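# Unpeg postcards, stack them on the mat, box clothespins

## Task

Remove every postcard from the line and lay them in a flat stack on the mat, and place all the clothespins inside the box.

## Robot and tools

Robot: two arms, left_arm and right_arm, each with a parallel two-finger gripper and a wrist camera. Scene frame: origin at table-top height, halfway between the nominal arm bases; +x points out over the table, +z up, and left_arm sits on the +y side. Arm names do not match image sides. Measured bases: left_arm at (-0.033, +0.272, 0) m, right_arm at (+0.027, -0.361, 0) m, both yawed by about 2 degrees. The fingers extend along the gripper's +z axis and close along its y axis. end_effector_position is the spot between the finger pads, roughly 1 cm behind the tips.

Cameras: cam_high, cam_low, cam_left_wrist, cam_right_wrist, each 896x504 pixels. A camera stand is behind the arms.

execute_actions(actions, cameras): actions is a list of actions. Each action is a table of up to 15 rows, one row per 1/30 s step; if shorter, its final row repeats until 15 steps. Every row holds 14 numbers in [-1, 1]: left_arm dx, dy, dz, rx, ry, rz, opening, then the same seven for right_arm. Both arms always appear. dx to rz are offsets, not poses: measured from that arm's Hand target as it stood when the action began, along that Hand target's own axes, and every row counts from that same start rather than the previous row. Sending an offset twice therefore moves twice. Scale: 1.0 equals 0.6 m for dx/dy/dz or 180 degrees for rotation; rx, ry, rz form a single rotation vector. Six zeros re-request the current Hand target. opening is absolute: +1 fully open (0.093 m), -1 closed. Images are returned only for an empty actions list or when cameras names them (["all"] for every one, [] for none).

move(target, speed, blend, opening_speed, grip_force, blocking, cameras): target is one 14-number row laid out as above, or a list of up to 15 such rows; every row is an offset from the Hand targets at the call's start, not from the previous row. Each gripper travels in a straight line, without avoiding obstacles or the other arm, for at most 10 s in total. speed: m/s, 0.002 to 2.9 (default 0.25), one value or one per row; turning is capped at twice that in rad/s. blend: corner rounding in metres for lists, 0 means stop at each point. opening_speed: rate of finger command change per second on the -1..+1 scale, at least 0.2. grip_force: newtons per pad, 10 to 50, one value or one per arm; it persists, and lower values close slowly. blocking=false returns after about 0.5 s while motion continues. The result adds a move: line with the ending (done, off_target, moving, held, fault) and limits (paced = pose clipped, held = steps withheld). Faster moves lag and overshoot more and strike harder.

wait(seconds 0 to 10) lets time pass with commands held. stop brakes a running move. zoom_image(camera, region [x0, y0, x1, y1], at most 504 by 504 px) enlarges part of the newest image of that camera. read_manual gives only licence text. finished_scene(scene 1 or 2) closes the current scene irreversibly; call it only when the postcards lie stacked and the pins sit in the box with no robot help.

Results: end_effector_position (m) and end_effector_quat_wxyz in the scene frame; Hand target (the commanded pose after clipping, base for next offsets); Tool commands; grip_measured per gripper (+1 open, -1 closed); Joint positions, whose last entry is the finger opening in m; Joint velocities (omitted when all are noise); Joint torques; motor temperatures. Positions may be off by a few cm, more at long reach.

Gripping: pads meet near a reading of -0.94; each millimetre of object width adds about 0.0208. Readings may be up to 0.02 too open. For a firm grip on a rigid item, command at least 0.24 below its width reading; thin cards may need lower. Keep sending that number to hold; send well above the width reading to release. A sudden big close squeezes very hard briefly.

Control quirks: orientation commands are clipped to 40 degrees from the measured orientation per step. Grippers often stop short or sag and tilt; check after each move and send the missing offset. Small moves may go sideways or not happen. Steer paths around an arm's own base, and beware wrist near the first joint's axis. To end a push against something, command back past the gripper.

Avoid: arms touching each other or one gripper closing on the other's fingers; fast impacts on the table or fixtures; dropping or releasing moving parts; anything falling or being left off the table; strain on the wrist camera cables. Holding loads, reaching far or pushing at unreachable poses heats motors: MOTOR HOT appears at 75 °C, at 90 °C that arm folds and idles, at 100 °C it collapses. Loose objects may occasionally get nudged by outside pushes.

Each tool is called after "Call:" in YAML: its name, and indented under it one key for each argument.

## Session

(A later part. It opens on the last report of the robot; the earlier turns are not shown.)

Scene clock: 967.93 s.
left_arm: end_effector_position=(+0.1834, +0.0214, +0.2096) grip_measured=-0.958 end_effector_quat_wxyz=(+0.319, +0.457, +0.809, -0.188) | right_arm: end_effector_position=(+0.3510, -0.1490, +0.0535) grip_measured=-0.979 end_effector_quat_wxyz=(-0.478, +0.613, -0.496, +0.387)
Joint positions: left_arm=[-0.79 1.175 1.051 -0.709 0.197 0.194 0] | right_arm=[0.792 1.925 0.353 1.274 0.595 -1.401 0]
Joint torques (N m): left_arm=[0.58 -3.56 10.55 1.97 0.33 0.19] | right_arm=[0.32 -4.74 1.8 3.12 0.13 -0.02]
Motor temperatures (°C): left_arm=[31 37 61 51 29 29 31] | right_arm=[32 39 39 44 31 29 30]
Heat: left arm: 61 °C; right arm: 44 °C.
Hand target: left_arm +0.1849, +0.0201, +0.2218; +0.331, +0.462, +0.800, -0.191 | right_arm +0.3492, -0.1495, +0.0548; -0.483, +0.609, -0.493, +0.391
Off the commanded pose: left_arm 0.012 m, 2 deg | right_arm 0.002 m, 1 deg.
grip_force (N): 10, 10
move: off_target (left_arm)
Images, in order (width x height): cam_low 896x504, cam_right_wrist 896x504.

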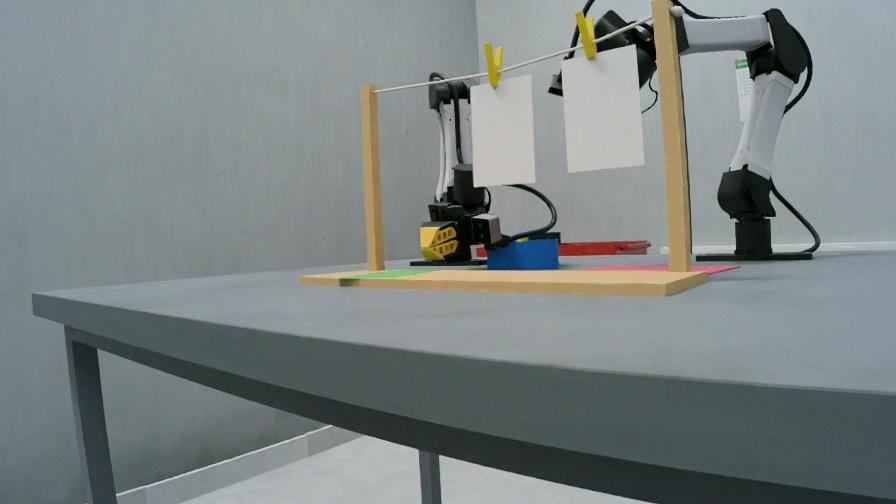

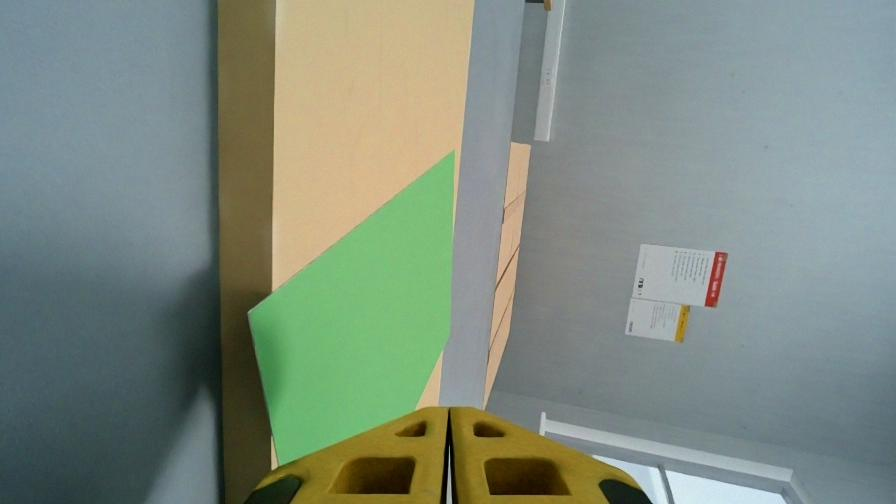

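Call:
move:
  target:
    - [0,0,0,0,0,0,-1,0.0098,-0.0745,-0.0108,-0.261,0,0,-1]
    - [0,0,0,0,0,0,-1,0.0403,-0.0108,0.0812,-0.261,0,0,-1]
  speed: 0.2
  blend: [0.01,0]
  cameras: ["cam_right_wrist"]

Scene clock: 998.93 s.
left_arm: end_effector_position=(+0.1834, +0.0214, +0.2096) grip_measured=-0.958 end_effector_quat_wxyz=(+0.319, +0.457, +0.809, -0.188) | right_arm: end_effector_position=(+0.3929, -0.1714, +0.0418) grip_measured=-0.979 end_effector_quat_wxyz=(-0.180, +0.752, -0.613, +0.165)
Joint positions: left_arm=[-0.79 1.175 1.051 -0.709 0.197 0.194 0] | right_arm=[0.522 1.799 1.09 -0.403 0.19 -1.263 0]
Joint torques (N m): left_arm=[0.61 -3.54 10.74 1.92 0.38 0.18] | right_arm=[-0.57 -6.95 7.31 1.8 -0.27 -0.03]
Motor temperatures (°C): left_arm=[31 37 62 51 29 29 31] | right_arm=[32 39 37 47 31 29 30]
Heat: left arm: 62 °C; right arm: 47 °C.
Hand target: left_arm +0.1849, +0.0201, +0.2218; +0.331, +0.462, +0.800, -0.191 | right_arm +0.4021, -0.1631, +0.0502; -0.200, +0.751, -0.608, +0.163
Off the commanded pose: left_arm 0.012 m, 2 deg | right_arm 0.015 m, 2 deg.
grip_force (N): 10, 10
move: off_target (left_arm, right_arm)
Images, in order (width x height): cam_right_wrist 896x504.

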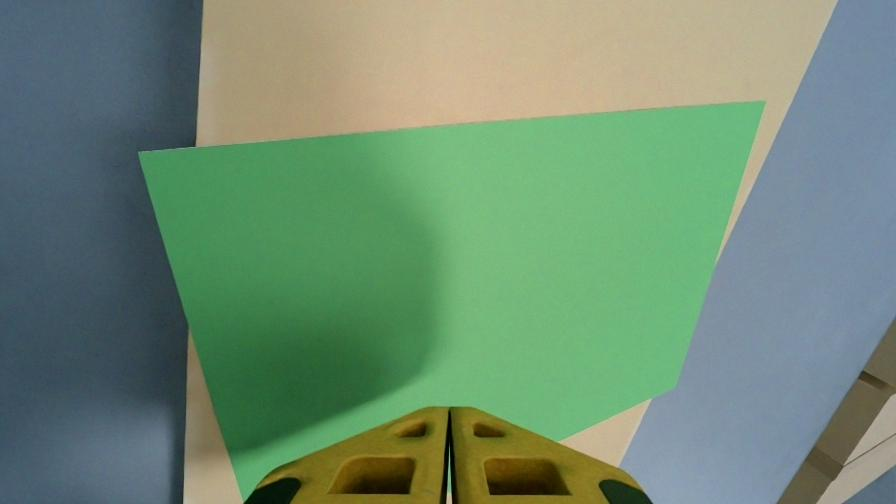

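Call:
move:
  target:
    - [0,0,0,0,0,0,-1,0,0.0185,0.032,0,0,0,-1]
    - [0,0,0,0,0,0,-1,-0.0185,0.07,0.0097,0,0,0,-1]
  speed: 0.05
  cameras: ["cam_right_wrist"]

Scene clock: 1009.83 s.
left_arm: end_effector_position=(+0.1834, +0.0214, +0.2096) grip_measured=-0.958 end_effector_quat_wxyz=(+0.319, +0.457, +0.809, -0.188) | right_arm: end_effector_position=(+0.3757, -0.1566, +0.0266) grip_measured=-0.979 end_effector_quat_wxyz=(-0.208, +0.748, -0.607, +0.168)
Joint positions: left_arm=[-0.79 1.175 1.051 -0.709 0.197 0.194 0] | right_arm=[0.581 1.779 0.968 -0.255 0.204 -1.216 0]
Joint torques (N m): left_arm=[0.58 -3.62 11.11 1.86 0.36 0.12] | right_arm=[0.34 -8.03 3.58 1.54 -0.04 0.12]
Motor temperatures (°C): left_arm=[31 37 62 51 29 29 31] | right_arm=[32 40 37 45 31 29 30]
Heat: left arm: 62 °C; right arm: 45 °C.
Hand target: left_arm +0.1849, +0.0201, +0.2218; +0.331, +0.462, +0.800, -0.191 | right_arm +0.3670, -0.1592, +0.0241; -0.200, +0.751, -0.608, +0.163
Off the commanded pose: left_arm 0.012 m, 2 deg | right_arm 0.009 m, 1 deg.
grip_force (N): 10, 10
move: off_target (left_arm)
Images, in order (width x height): cam_right_wrist 896x504.

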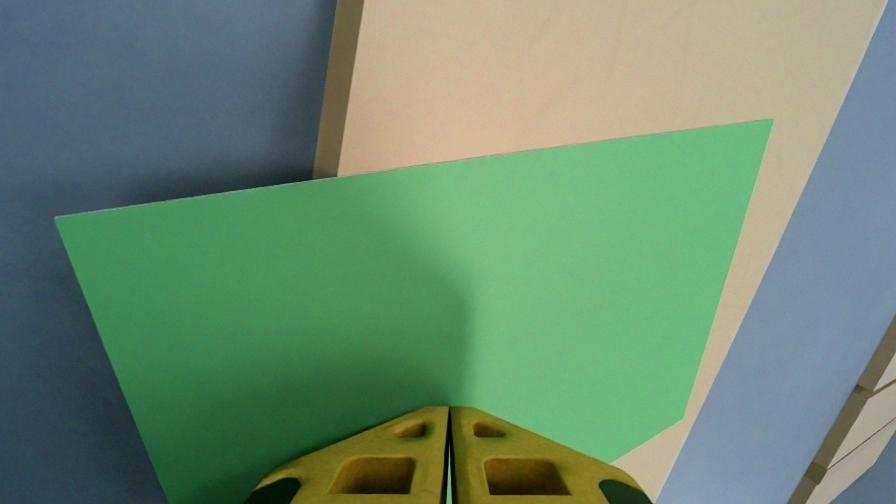

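Call:
move:
  target:
    - [0,0,0,0,0,0,-1,0,-0.05,-0.0866,0,0,0,-1]
    - [0,0,0,0,0,0,-1,-0.0263,0.0695,-0.1478,0,0,0,-1]
    - [0,0,0,0,0,0,-1,-0.0273,0.1063,-0.0767,0.111,0,0,-0.68]
  speed: 0.15
  blend: [0.02,0.02,0]
  cameras: ["cam_right_wrist"]

Scene clock: 1039.13 s.
left_arm: end_effector_position=(+0.1834, +0.0214, +0.2096) grip_measured=-0.958 end_effector_quat_wxyz=(+0.319, +0.457, +0.809, -0.188) | right_arm: end_effector_position=(+0.2883, -0.1591, +0.0345) grip_measured=-0.682 end_effector_quat_wxyz=(-0.327, +0.704, -0.574, +0.262)
Joint positions: left_arm=[-0.79 1.175 1.051 -0.709 0.197 0.194 0] | right_arm=[0.878 1.467 0.448 0.18 0.513 -1.062 0.012]
Joint torques (N m): left_arm=[0.65 -3.74 10.73 1.85 0.31 0.17] | right_arm=[0.31 -3.44 3.81 2.37 0.23 0.02]
Motor temperatures (°C): left_arm=[31 36 63 51 29 29 31] | right_arm=[32 42 36 42 31 29 30]
Heat: left arm: 63 °C; right arm: 42 °C.
Hand target: left_arm +0.1849, +0.0201, +0.2218; +0.331, +0.462, +0.800, -0.191 | right_arm +0.2871, -0.1593, +0.0323; -0.328, +0.705, -0.571, +0.266
Off the commanded pose: left_arm 0.012 m, 2 deg | right_arm 0.003 m, 1 deg.
grip_force (N): 10, 10
move: off_target (left_arm)
Images, in order (width x height): cam_right_wrist 896x504.

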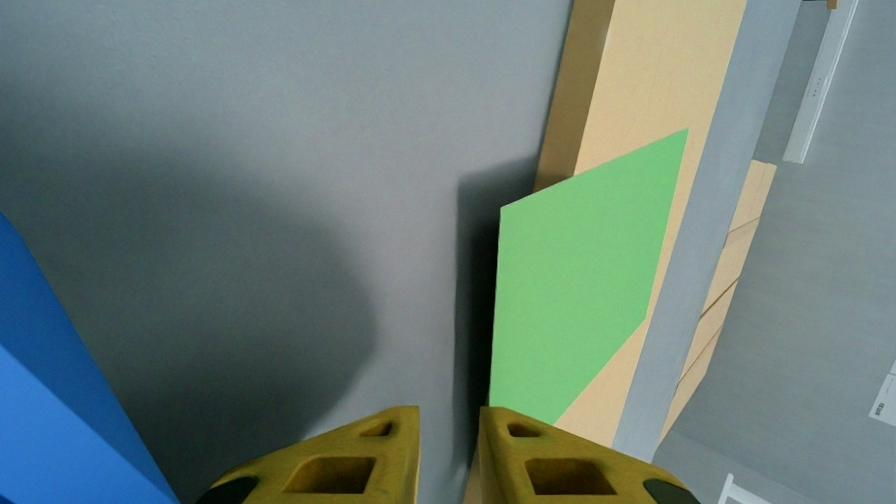

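Call:
move:
  target: [0.0787,0.1893,0.0157,0,0,0,-1,-0.0013,-0.0362,0.0477,0,0,0,-0.68]
  speed: 0.07
  cameras: ["cam_right_wrist"]

Scene clock: 1053.47 s.
left_arm: end_effector_position=(+0.2668, +0.1012, +0.1796) grip_measured=-0.958 end_effector_quat_wxyz=(+0.324, +0.454, +0.807, -0.192) | right_arm: end_effector_position=(+0.3163, -0.1565, +0.0274) grip_measured=-0.682 end_effector_quat_wxyz=(-0.321, +0.705, -0.572, +0.269)
Joint positions: left_arm=[-0.311 1.327 1.051 -0.683 0.506 0.584 0] | right_arm=[0.801 1.582 0.508 0.257 0.474 -1.135 0.012]
Joint torques (N m): left_arm=[0.57 -3.9 8.51 1.78 0.46 0.18] | right_arm=[-1.09 -3.85 6.15 2.25 -0.07 -0.02]
Motor temperatures (°C): left_arm=[31 36 63 51 29 29 31] | right_arm=[32 40 36 43 31 29 30]
Heat: left arm: 63 °C; right arm: 43 °C.
Hand target: left_arm +0.2699, +0.0999, +0.1818; +0.331, +0.462, +0.800, -0.192 | right_arm +0.3220, -0.1512, +0.0305; -0.328, +0.705, -0.571, +0.266
Off the commanded pose: left_arm 0.004 m, 1 deg | right_arm 0.008 m, 1 deg.
grip_force (N): 10, 10
move: done
Images, in order (width x height): cam_right_wrist 896x504.

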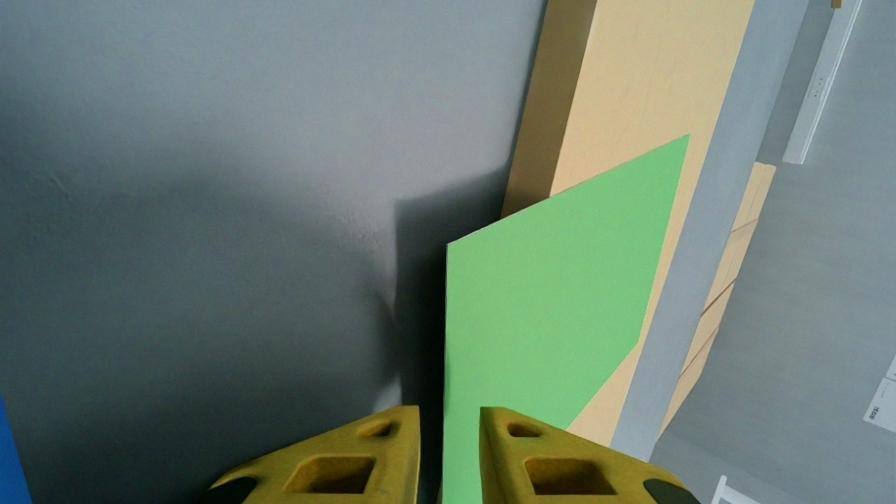

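Call:
move:
  target: [0,0,0,0,0,0,-1,0.0023,-0.0153,0.0233,0,0,0,-0.68]
  speed: 0.06
  cameras: ["cam_right_wrist"]

Scene clock: 1060.50 s.
left_arm: end_effector_position=(+0.2667, +0.1011, +0.1796) grip_measured=-0.958 end_effector_quat_wxyz=(+0.325, +0.455, +0.807, -0.192) | right_arm: end_effector_position=(+0.3336, -0.1531, +0.0271) grip_measured=-0.682 end_effector_quat_wxyz=(-0.324, +0.703, -0.573, +0.269)
Joint positions: left_arm=[-0.311 1.327 1.051 -0.683 0.506 0.584 0] | right_arm=[0.76 1.636 0.553 0.287 0.445 -1.165 0.012]
Joint torques (N m): left_arm=[0.51 -3.89 8.73 1.83 0.54 0.21] | right_arm=[-1.06 -4.15 6.01 2.26 -0.08 -0.05]
Motor temperatures (°C): left_arm=[31 36 62 51 29 29 31] | right_arm=[32 40 37 43 31 29 30]
Heat: left arm: 62 °C; right arm: 43 °C.
Hand target: left_arm +0.2699, +0.0999, +0.1818; +0.331, +0.462, +0.800, -0.192 | right_arm +0.3386, -0.1491, +0.0285; -0.328, +0.705, -0.571, +0.266
Off the commanded pose: left_arm 0.004 m, 1 deg | right_arm 0.007 m, 1 deg.
grip_force (N): 10, 10
move: done
Images, in order (width x height): cam_right_wrist 896x504.

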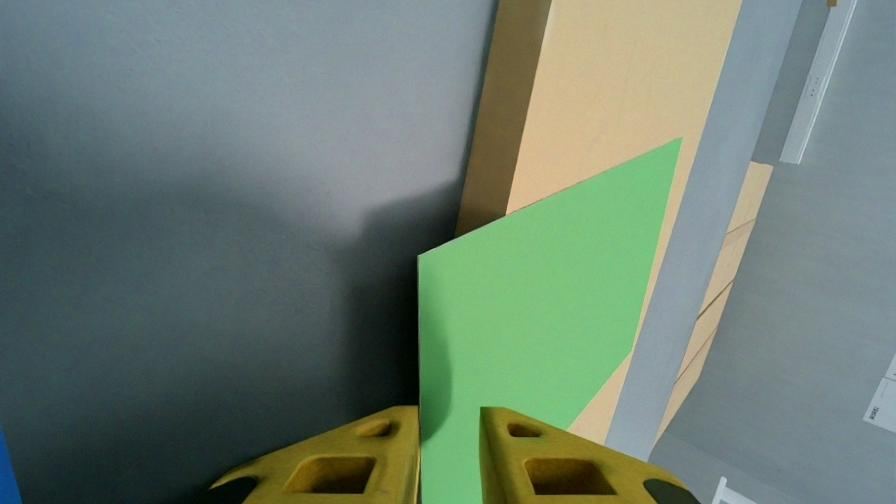

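Call:
move:
  target: [0,0,0,0,0,0,-1,0,0.0183,-0.0158,0,0,0,-0.68]
  speed: 0.06
  cameras: ["cam_right_wrist"]

Scene clock: 1080.83 s.
left_arm: end_effector_position=(+0.2667, +0.1011, +0.1796) grip_measured=-0.958 end_effector_quat_wxyz=(+0.325, +0.455, +0.807, -0.192) | right_arm: end_effector_position=(+0.3297, -0.1507, +0.0266) grip_measured=-0.682 end_effector_quat_wxyz=(-0.329, +0.702, -0.572, +0.266)
Joint positions: left_arm=[-0.311 1.327 1.051 -0.683 0.506 0.584 0] | right_arm=[0.774 1.633 0.541 0.298 0.449 -1.153 0.012]
Joint torques (N m): left_arm=[0.61 -3.77 8.69 1.74 0.48 0.2] | right_arm=[0.55 -6.32 3.26 2.16 0.13 0.11]
Motor temperatures (°C): left_arm=[31 36 61 51 29 29 31] | right_arm=[32 39 37 43 31 29 30]
Heat: left arm: 61 °C; right arm: 43 °C.
Hand target: left_arm +0.2699, +0.0999, +0.1818; +0.331, +0.462, +0.800, -0.192 | right_arm +0.3246, -0.1520, +0.0262; -0.327, +0.705, -0.571, +0.266
Off the commanded pose: left_arm 0.004 m, 1 deg | right_arm 0.005 m, 0 deg.
grip_force (N): 10, 10
move: done
Images, in order (width x height): cam_right_wrist 896x504.

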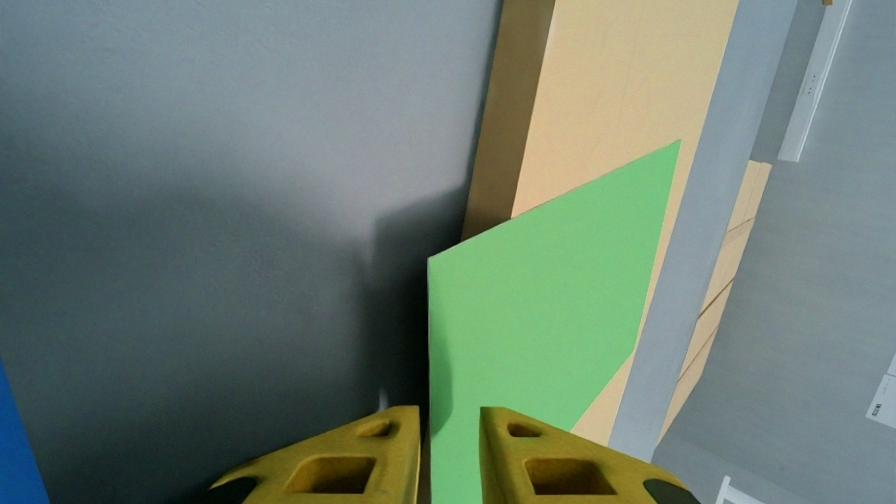

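Call:
move:
  target: [0,0,0,0,0,0,-1,0,0.0138,-0.0118,0,0,0,-0.68]
  speed: 0.06
  cameras: []

Call:
move:
  target: [0,0,0,0,0,0,-1,0,-0.006,0.0125,0,0,0,-0.68]
  speed: 0.06
  cameras: ["cam_right_wrist"]

Scene clock: 1090.13 s.
left_arm: end_effector_position=(+0.2667, +0.1011, +0.1796) grip_measured=-0.958 end_effector_quat_wxyz=(+0.325, +0.455, +0.807, -0.192) | right_arm: end_effector_position=(+0.3198, -0.1518, +0.0262) grip_measured=-0.682 end_effector_quat_wxyz=(-0.333, +0.701, -0.573, +0.266)
Joint positions: left_arm=[-0.311 1.327 1.051 -0.683 0.506 0.584 0] | right_arm=[0.799 1.607 0.508 0.305 0.466 -1.131 0.012]
Joint torques (N m): left_arm=[0.54 -3.97 8.77 1.79 0.52 0.19] | right_arm=[0.51 -5.98 3.21 2.08 0.14 0.06]
Motor temperatures (°C): left_arm=[31 36 60 51 29 29 31] | right_arm=[32 40 36 43 31 29 30]
Heat: left arm: 60 °C; right arm: 43 °C.
Hand target: left_arm +0.2699, +0.0999, +0.1818; +0.331, +0.462, +0.800, -0.192 | right_arm +0.3140, -0.1543, +0.0243; -0.327, +0.705, -0.571, +0.266
Off the commanded pose: left_arm 0.004 m, 1 deg | right_arm 0.007 m, 1 deg.
grip_force (N): 10, 10
move: done
No camera images: "cameras" was empty.

Scene clock: 1090.87 s.
left_arm: end_effector_position=(+0.2667, +0.1011, +0.1796) grip_measured=-0.958 end_effector_quat_wxyz=(+0.325, +0.455, +0.807, -0.192) | right_arm: end_effector_position=(+0.3214, -0.1521, +0.0264) grip_measured=-0.682 end_effector_quat_wxyz=(-0.334, +0.699, -0.573, +0.267)
Joint positions: left_arm=[-0.311 1.327 1.051 -0.683 0.506 0.584 0] | right_arm=[0.796 1.611 0.508 0.314 0.466 -1.134 0.012]
Joint torques (N m): left_arm=[0.64 -3.69 8.68 1.77 0.53 0.19] | right_arm=[-0.91 -3.85 4.7 2.21 -0.01 -0.07]
Motor temperatures (°C): left_arm=[31 36 60 51 29 29 31] | right_arm=[32 40 36 43 31 29 30]
Heat: left arm: 60 °C; right arm: 43 °C.
Hand target: left_arm +0.2699, +0.0999, +0.1818; +0.331, +0.462, +0.800, -0.192 | right_arm +0.3219, -0.1526, +0.0223; -0.327, +0.705, -0.571, +0.266
Off the commanded pose: left_arm 0.004 m, 1 deg | right_arm 0.004 m, 1 deg.
grip_force (N): 10, 10
move: done
Images, in order (width x height): cam_right_wrist 896x504.

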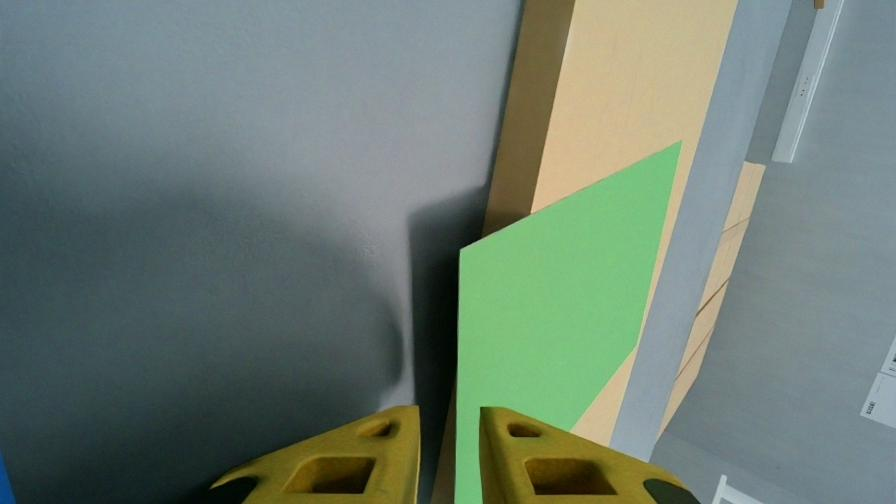

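Call:
move:
  target: [0,0,0,0,0,0,-1,0.0008,-0.0208,0.0192,0,0,0,-0.68]
  speed: 0.06
  cameras: ["cam_right_wrist"]

Scene clock: 1106.27 s.
left_arm: end_effector_position=(+0.2667, +0.1011, +0.1796) grip_measured=-0.958 end_effector_quat_wxyz=(+0.325, +0.455, +0.807, -0.192) | right_arm: end_effector_position=(+0.3352, -0.1509, +0.0261) grip_measured=-0.682 end_effector_quat_wxyz=(-0.332, +0.700, -0.572, +0.268)
Joint positions: left_arm=[-0.311 1.327 1.051 -0.683 0.506 0.584 0] | right_arm=[0.759 1.649 0.547 0.323 0.441 -1.164 0.012]
Joint torques (N m): left_arm=[0.47 -3.75 8.85 1.79 0.55 0.2] | right_arm=[-1.14 -4.07 5.81 2.12 -0.05 -0.07]
Motor temperatures (°C): left_arm=[31 36 60 51 29 29 31] | right_arm=[32 39 36 43 31 29 30]
Heat: left arm: 60 °C; right arm: 43 °C.
Hand target: left_arm +0.2699, +0.0999, +0.1818; +0.331, +0.462, +0.800, -0.192 | right_arm +0.3385, -0.1495, +0.0245; -0.328, +0.705, -0.571, +0.266
Off the commanded pose: left_arm 0.004 m, 1 deg | right_arm 0.004 m, 1 deg.
grip_force (N): 10, 10
move: done
Images, in order (width x height): cam_right_wrist 896x504.

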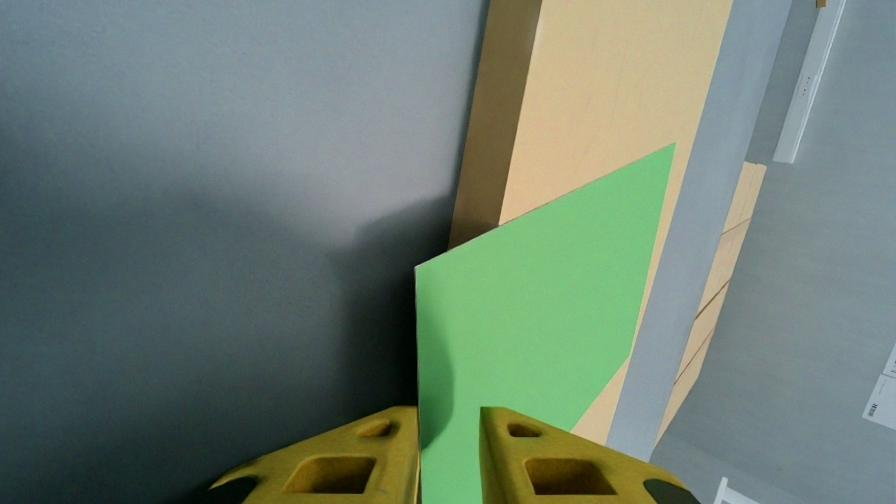

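Call:
zoom_image:
  camera: "cam_right_wrist"
  region: [360, 350, 560, 504]

Scaled by 2.520.

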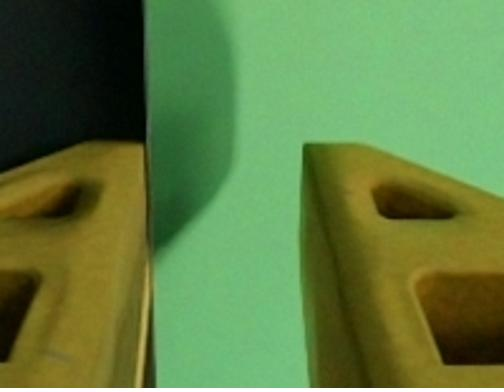

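Call:
move:
  target:
    - [0,0,0,0,0,0,-1,0.0005,0.019,-0.0165,0,0,0,-0.68]
    - [0,0,0,0,0,0,-1,0.0005,0.0292,-0.0079,0,0,0,-0.68]
  speed: 0.06
  cameras: ["cam_right_wrist"]

Scene clock: 1135.10 s.
left_arm: end_effector_position=(+0.2667, +0.1011, +0.1796) grip_measured=-0.958 end_effector_quat_wxyz=(+0.325, +0.455, +0.807, -0.192) | right_arm: end_effector_position=(+0.3315, -0.1495, +0.0258) grip_measured=-0.682 end_effector_quat_wxyz=(-0.345, +0.694, -0.573, +0.267)
Joint positions: left_arm=[-0.311 1.327 1.051 -0.683 0.506 0.584 0] | right_arm=[0.772 1.648 0.519 0.371 0.448 -1.15 0.012]
Joint torques (N m): left_arm=[0.55 -3.6 8.62 1.83 0.48 0.26] | right_arm=[0.62 -3.95 3.17 2.15 0.12 0.05]
Motor temperatures (°C): left_arm=[31 36 59 51 29 29 31] | right_arm=[32 39 36 42 31 29 30]
Heat: left arm: 59 °C; right arm: 42 °C.
Hand target: left_arm +0.2699, +0.0999, +0.1818; +0.331, +0.462, +0.800, -0.192 | right_arm +0.3240, -0.1529, +0.0142; -0.328, +0.705, -0.570, +0.266
Off the commanded pose: left_arm 0.004 m, 1 deg | right_arm 0.014 m, 2 deg.
grip_force (N): 10, 10
move: off_target (right_arm)
Images, in order (width x height): cam_right_wrist 896x504.

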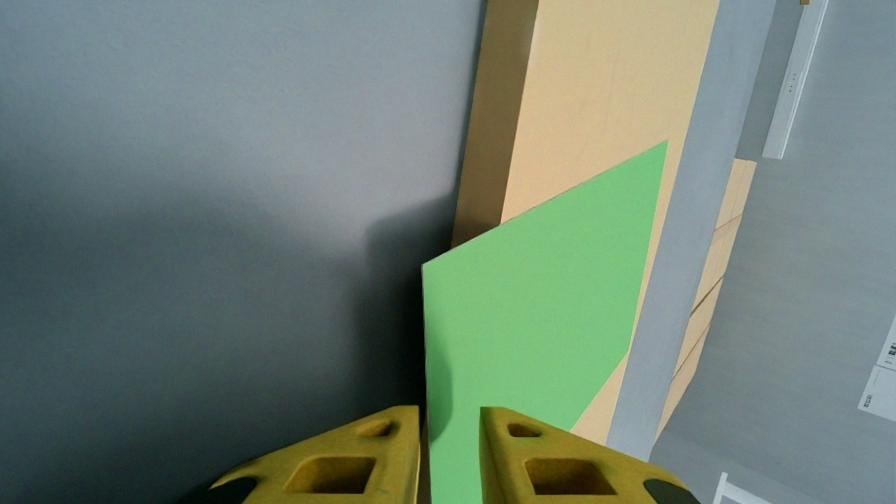

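Call:
move:
  target: [0,0,0,0,0,0,-1,0.0003,-0.034,0.021,0,0,0,-0.68]
  speed: 0.06
  cameras: []

Call:
move:
  target: [0,0,0,0,0,0,-1,0,0,0,0,0,0,-0.98]
  opening_speed: 0.2
  grip_force: [10, 20]
  cameras: ["cam_right_wrist","cam_low"]

Scene clock: 1146.90 s.
left_arm: end_effector_position=(+0.2667, +0.1011, +0.1796) grip_measured=-0.958 end_effector_quat_wxyz=(+0.325, +0.455, +0.807, -0.192) | right_arm: end_effector_position=(+0.3451, -0.1483, +0.0262) grip_measured=-0.682 end_effector_quat_wxyz=(-0.340, +0.696, -0.573, +0.270)
Joint positions: left_arm=[-0.311 1.327 1.051 -0.683 0.506 0.584 0] | right_arm=[0.741 1.683 0.566 0.36 0.431 -1.177 0.012]
Joint torques (N m): left_arm=[0.69 -3.62 8.69 1.9 0.5 0.16] | right_arm=[-1.09 -4.37 5.76 1.95 -0.09 -0.09]
Motor temperatures (°C): left_arm=[31 36 59 51 29 29 31] | right_arm=[32 38 36 42 31 29 30]
Heat: left arm: 59 °C; right arm: 42 °C.
Hand target: left_arm +0.2699, +0.0999, +0.1818; +0.331, +0.462, +0.800, -0.192 | right_arm +0.3463, -0.1484, +0.0216; -0.328, +0.705, -0.571, +0.266
Off the commanded pose: left_arm 0.004 m, 1 deg | right_arm 0.005 m, 2 deg.
grip_force (N): 10, 10
move: done
No camera images: "cameras" was empty.

Scene clock: 1148.60 s.
left_arm: end_effector_position=(+0.2667, +0.1011, +0.1796) grip_measured=-0.958 end_effector_quat_wxyz=(+0.325, +0.455, +0.807, -0.192) | right_arm: end_effector_position=(+0.3450, -0.1483, +0.0261) grip_measured=-0.975 end_effector_quat_wxyz=(-0.340, +0.696, -0.572, +0.270)
Joint positions: left_arm=[-0.311 1.327 1.051 -0.683 0.506 0.584 0] | right_arm=[0.741 1.683 0.566 0.36 0.431 -1.177 0]
Joint torques (N m): left_arm=[0.61 -3.6 8.72 1.83 0.52 0.19] | right_arm=[-1.1 -4.37 5.78 1.95 -0.09 -0.08]
Motor temperatures (°C): left_arm=[31 36 59 51 29 29 31] | right_arm=[32 38 36 42 31 29 30]
Heat: left arm: 59 °C; right arm: 42 °C.
Hand target: left_arm +0.2699, +0.0999, +0.1818; +0.331, +0.462, +0.800, -0.192 | right_arm +0.3463, -0.1484, +0.0216; -0.327, +0.705, -0.571, +0.266
Off the commanded pose: left_arm 0.004 m, 1 deg | right_arm 0.005 m, 2 deg.
grip_force (N): 10, 20
move: done
Images, in order (width x height): cam_low 896x504, cam_right_wrist 896x504.

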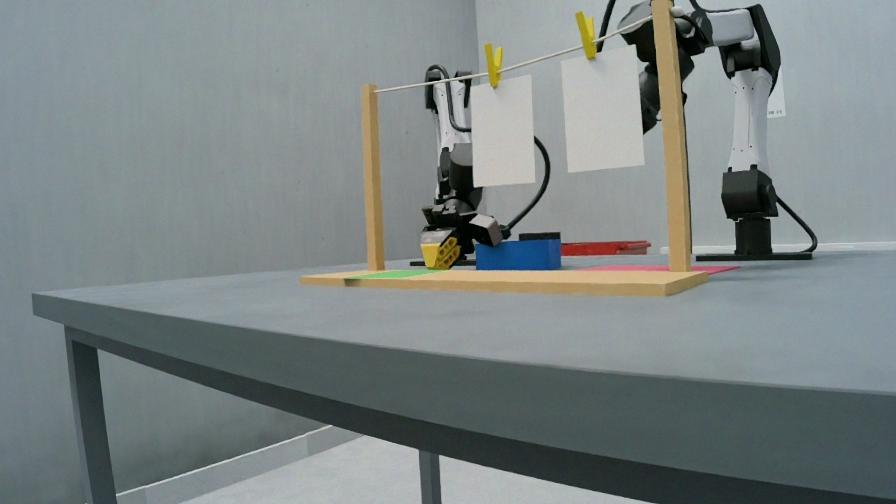

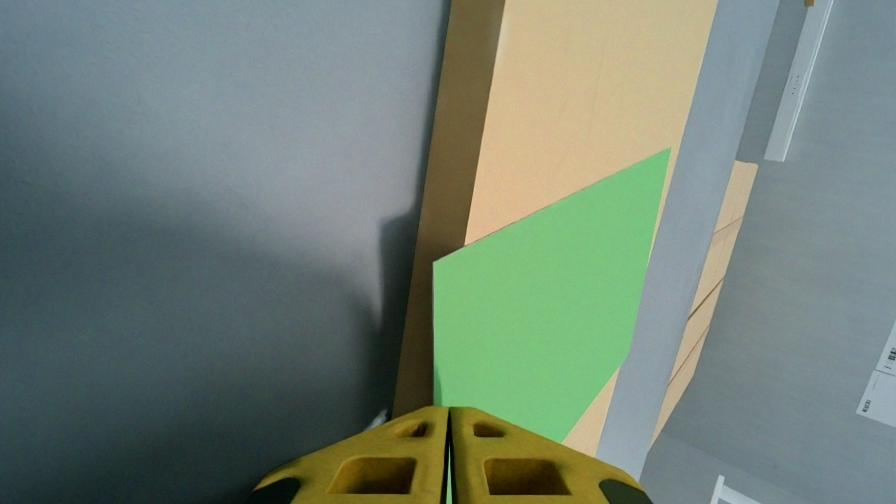

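Call:
zoom_image:
  camera: "cam_low"
  region: [290, 230, 500, 310]

Call:
zoom_image:
  camera: "cam_right_wrist"
  region: [370, 220, 560, 504]

Scaled by 2.400.

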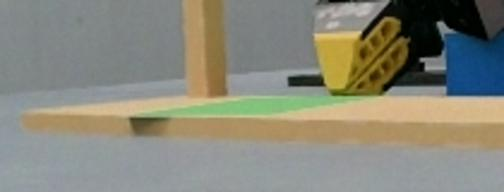

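Scaled by 1.775.

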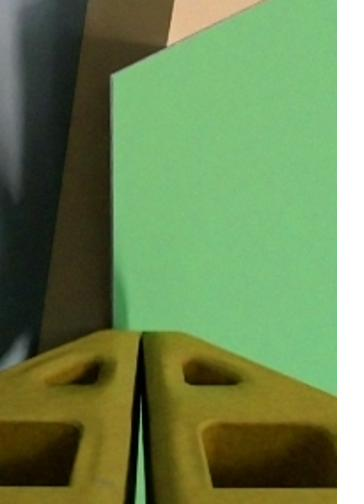

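Call:
move:
  target:
    - [0,0,0,0,0,0,-1,0,0.01,-0.08,0,0,0,-0.68]
    - [0,0,0,0,0,0,-1,0.001,0.047,-0.067,0,0,0,-0.68]
  speed: 0.08
  cameras: ["cam_right_wrist"]

Scene clock: 1185.10 s.
left_arm: end_effector_position=(+0.2667, +0.1011, +0.1796) grip_measured=-0.958 end_effector_quat_wxyz=(+0.325, +0.455, +0.807, -0.192) | right_arm: end_effector_position=(+0.2991, -0.1598, +0.0266) grip_measured=-0.682 end_effector_quat_wxyz=(-0.323, +0.709, -0.569, +0.265)
Joint positions: left_arm=[-0.311 1.327 1.051 -0.683 0.506 0.584 0] | right_arm=[0.839 1.527 0.455 0.243 0.487 -1.109 0.012]
Joint torques (N m): left_arm=[0.73 -3.88 8.61 1.84 0.43 0.13] | right_arm=[0.29 -3.88 3.88 2.39 0.21 0.18]
Motor temperatures (°C): left_arm=[31 35 59 50 29 29 31] | right_arm=[32 38 38 42 31 29 30]
Heat: left arm: 59 °C; right arm: 42 °C.
Hand target: left_arm +0.2699, +0.0999, +0.1818; +0.331, +0.462, +0.800, -0.192 | right_arm +0.2986, -0.1591, +0.0260; -0.328, +0.705, -0.571, +0.266
Off the commanded pose: left_arm 0.004 m, 1 deg | right_arm 0.001 m, 1 deg.
grip_force (N): 10, 20
move: done
Images, in order (width x height): cam_right_wrist 896x504.

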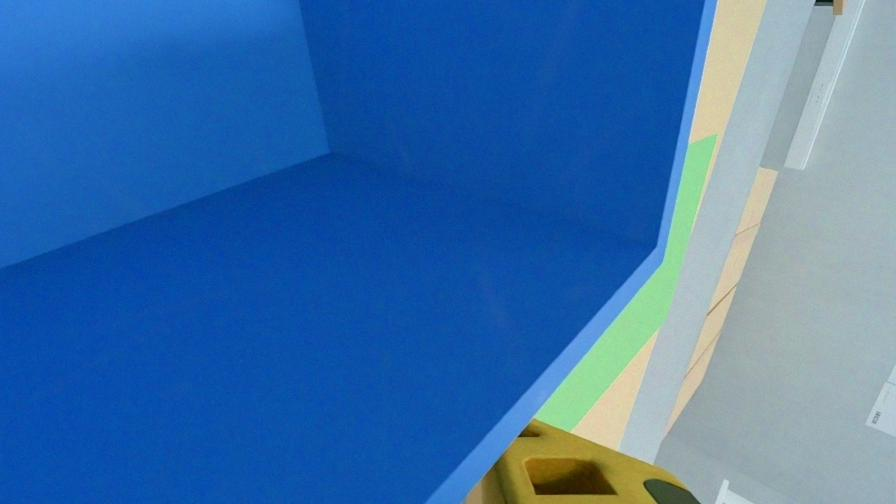

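Call:
wait:
  seconds: 0.2
  cameras: ["all"]

Scene clock: 1190.43 s.
left_arm: end_effector_position=(+0.2667, +0.1011, +0.1796) grip_measured=-0.958 end_effector_quat_wxyz=(+0.325, +0.455, +0.807, -0.192) | right_arm: end_effector_position=(+0.2991, -0.1598, +0.0267) grip_measured=-0.682 end_effector_quat_wxyz=(-0.323, +0.709, -0.569, +0.265)
Joint positions: left_arm=[-0.311 1.327 1.051 -0.683 0.506 0.584 0] | right_arm=[0.839 1.527 0.455 0.244 0.487 -1.109 0.012]
Joint torques (N m): left_arm=[0.66 -3.86 8.7 1.83 0.53 0.19] | right_arm=[0.29 -3.88 3.89 2.4 0.21 0.18]
Motor temperatures (°C): left_arm=[31 35 59 50 29 29 31] | right_arm=[32 38 37 43 31 29 30]
Heat: left arm: 59 °C; right arm: 43 °C.
Hand target: left_arm +0.2699, +0.0999, +0.1818; +0.331, +0.462, +0.800, -0.192 | right_arm +0.2986, -0.1591, +0.0260; -0.328, +0.705, -0.571, +0.266
Tool commands: left_gripper/opening=-1.0 right_gripper/opening=-0.68
Off the commanded pose: left_arm 0.004 m, 1 deg | right_arm 0.001 m, 1 deg.
grip_force (N): 10, 20
wait: 0.20 s; at rest from the start

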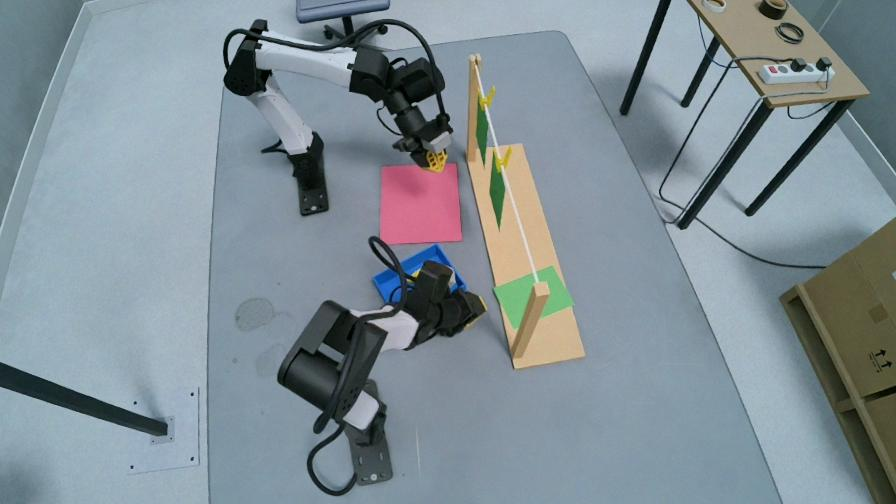

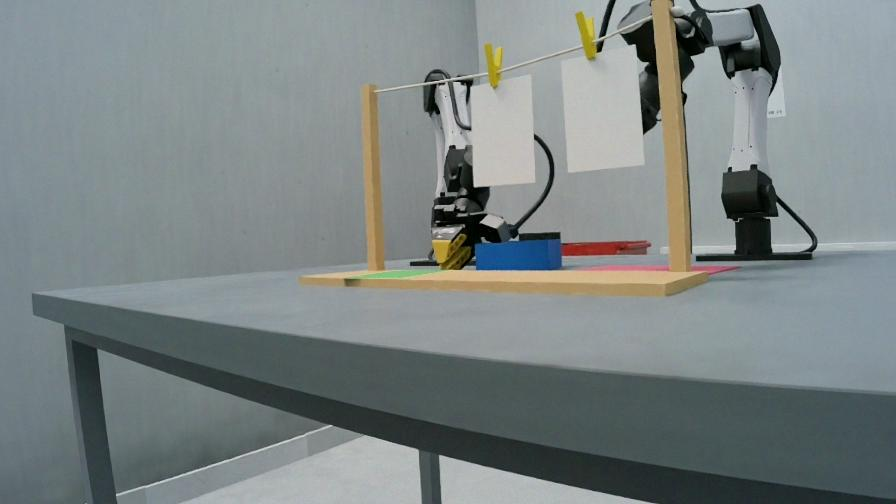

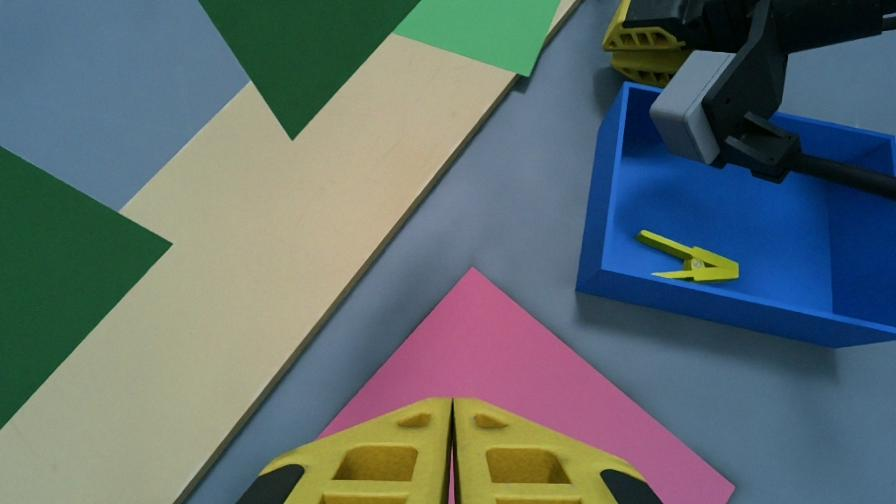

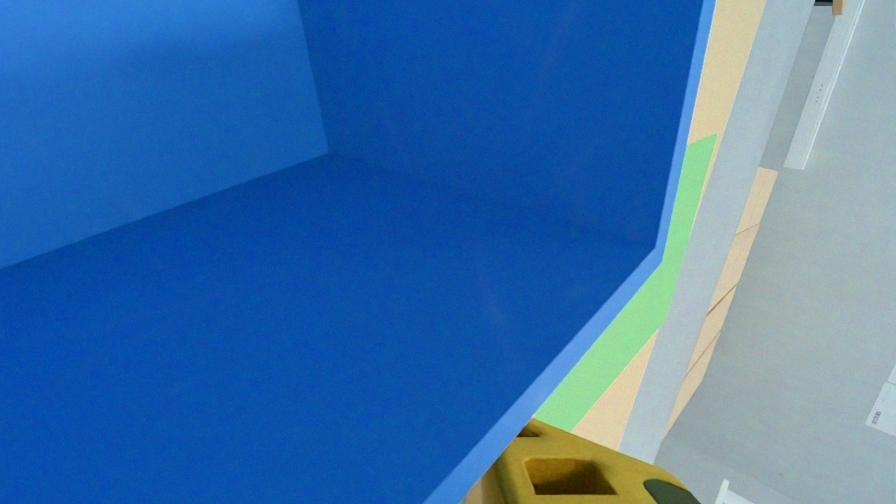

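Call:
move:
  target: [0,0,0,0,0,0,-1,0,0.0153,0.0129,0,0,0,-0.68]
  speed: 0.04
  cameras: []

Scene clock: 1201.97 s.
left_arm: end_effector_position=(+0.2667, +0.1011, +0.1796) grip_measured=-0.958 end_effector_quat_wxyz=(+0.325, +0.455, +0.807, -0.192) | right_arm: end_effector_position=(+0.2991, -0.1602, +0.0203) grip_measured=-0.682 end_effector_quat_wxyz=(-0.326, +0.706, -0.568, +0.270)
Joint positions: left_arm=[-0.311 1.327 1.051 -0.683 0.506 0.584 0] | right_arm=[0.845 1.56 0.436 0.303 0.502 -1.109 0.012]
Joint torques (N m): left_arm=[0.64 -4 8.73 1.74 0.53 0.18] | right_arm=[-0.29 -2.29 3.66 2.57 0.05 0.18]
Motor temperatures (°C): left_arm=[31 35 58 50 29 29 31] | right_arm=[32 38 37 44 31 29 30]
Heat: left arm: 58 °C; right arm: 44 °C.
Hand target: left_arm +0.2699, +0.0999, +0.1818; +0.331, +0.462, +0.800, -0.192 | right_arm +0.2986, -0.1591, +0.0139; -0.328, +0.705, -0.571, +0.266
Off the commanded pose: left_arm 0.004 m, 1 deg | right_arm 0.006 m, 1 deg.
grip_force (N): 10, 20
move: done
No camera images: "cameras" was empty.

Call:
move:
  target:
    - [0,0,0,0,0,0,-1,0.0098,-0.0893,-0.0777,0,0,0,-1]
    - [-0.052,-0.3812,0.2213,0,0,0,-1,0.0368,-0.1695,0.0953,-0.111,0,0,-1]
    - [0.047,-0.3812,0.3203,0,0,0,-1,0.0368,-0.1695,0.0953,-0.111,0,0,-1]
  speed: [0.1,0.2,0.1]
  cameras: ["all"]

Scene clock: 1259.83 s.
left_arm: end_effector_position=(+0.1347, -0.1309, +0.0574) grip_measured=-0.958 end_effector_quat_wxyz=(+0.367, +0.454, +0.781, -0.222) | right_arm: end_effector_position=(+0.4045, -0.1634, +0.0499) grip_measured=-0.990 end_effector_quat_wxyz=(-0.192, +0.749, -0.611, +0.169)
Joint positions: left_arm=[-1.252 1.716 0.769 0.257 -0.116 -0.113 0] | right_arm=[0.524 1.82 1.14 -0.408 0.19 -1.263 0]
Joint torques (N m): left_arm=[0.5 -4.38 4.88 1.68 -0.03 -0.13] | right_arm=[-0.7 -6.8 7.58 1.59 -0.27 -0.04]
Motor temperatures (°C): left_arm=[31 35 58 50 29 29 31] | right_arm=[32 38 36 43 31 29 30]
Heat: left arm: 58 °C; right arm: 43 °C.
Hand target: left_arm +0.1297, -0.1148, +0.0261; +0.331, +0.462, +0.800, -0.192 | right_arm +0.4100, -0.1581, +0.0548; -0.200, +0.751, -0.608, +0.163
Off the commanded pose: left_arm 0.036 m, 6 deg | right_arm 0.009 m, 1 deg.
grip_force (N): 10, 20
move: off_target (left_arm)

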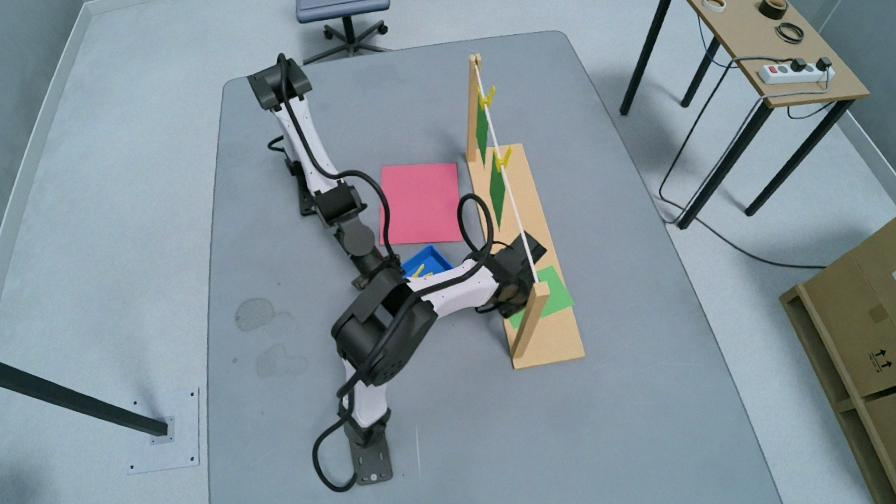

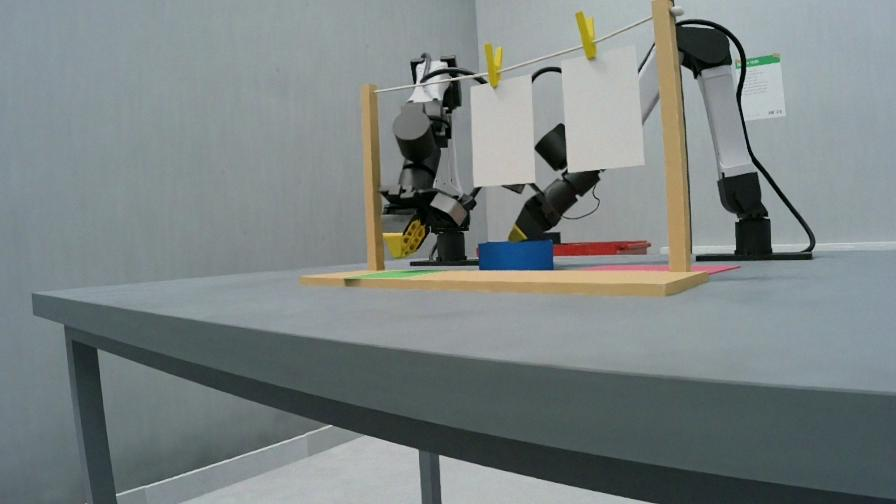

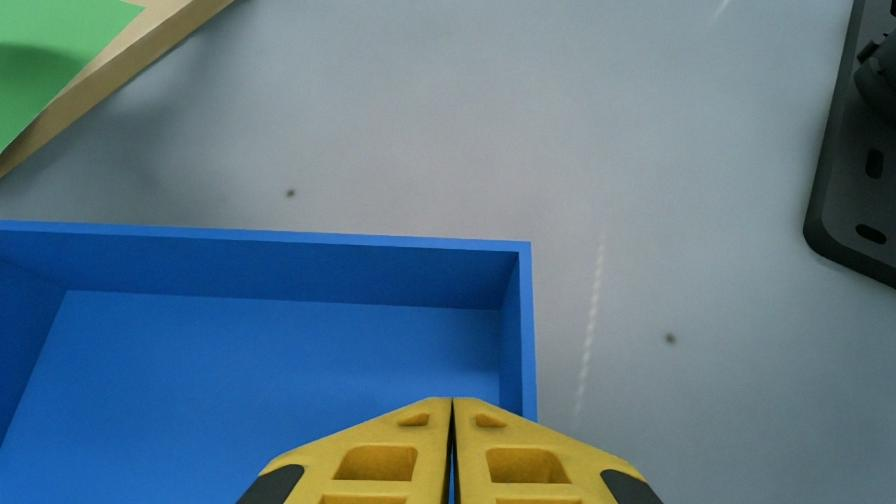

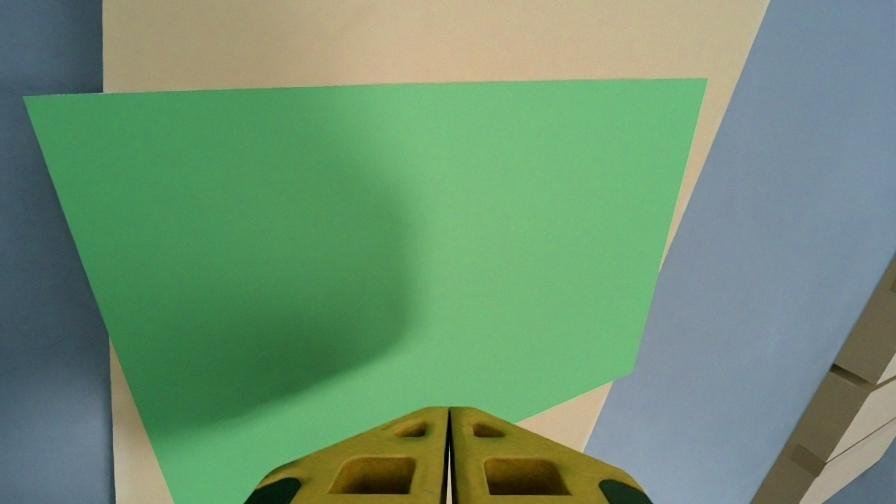

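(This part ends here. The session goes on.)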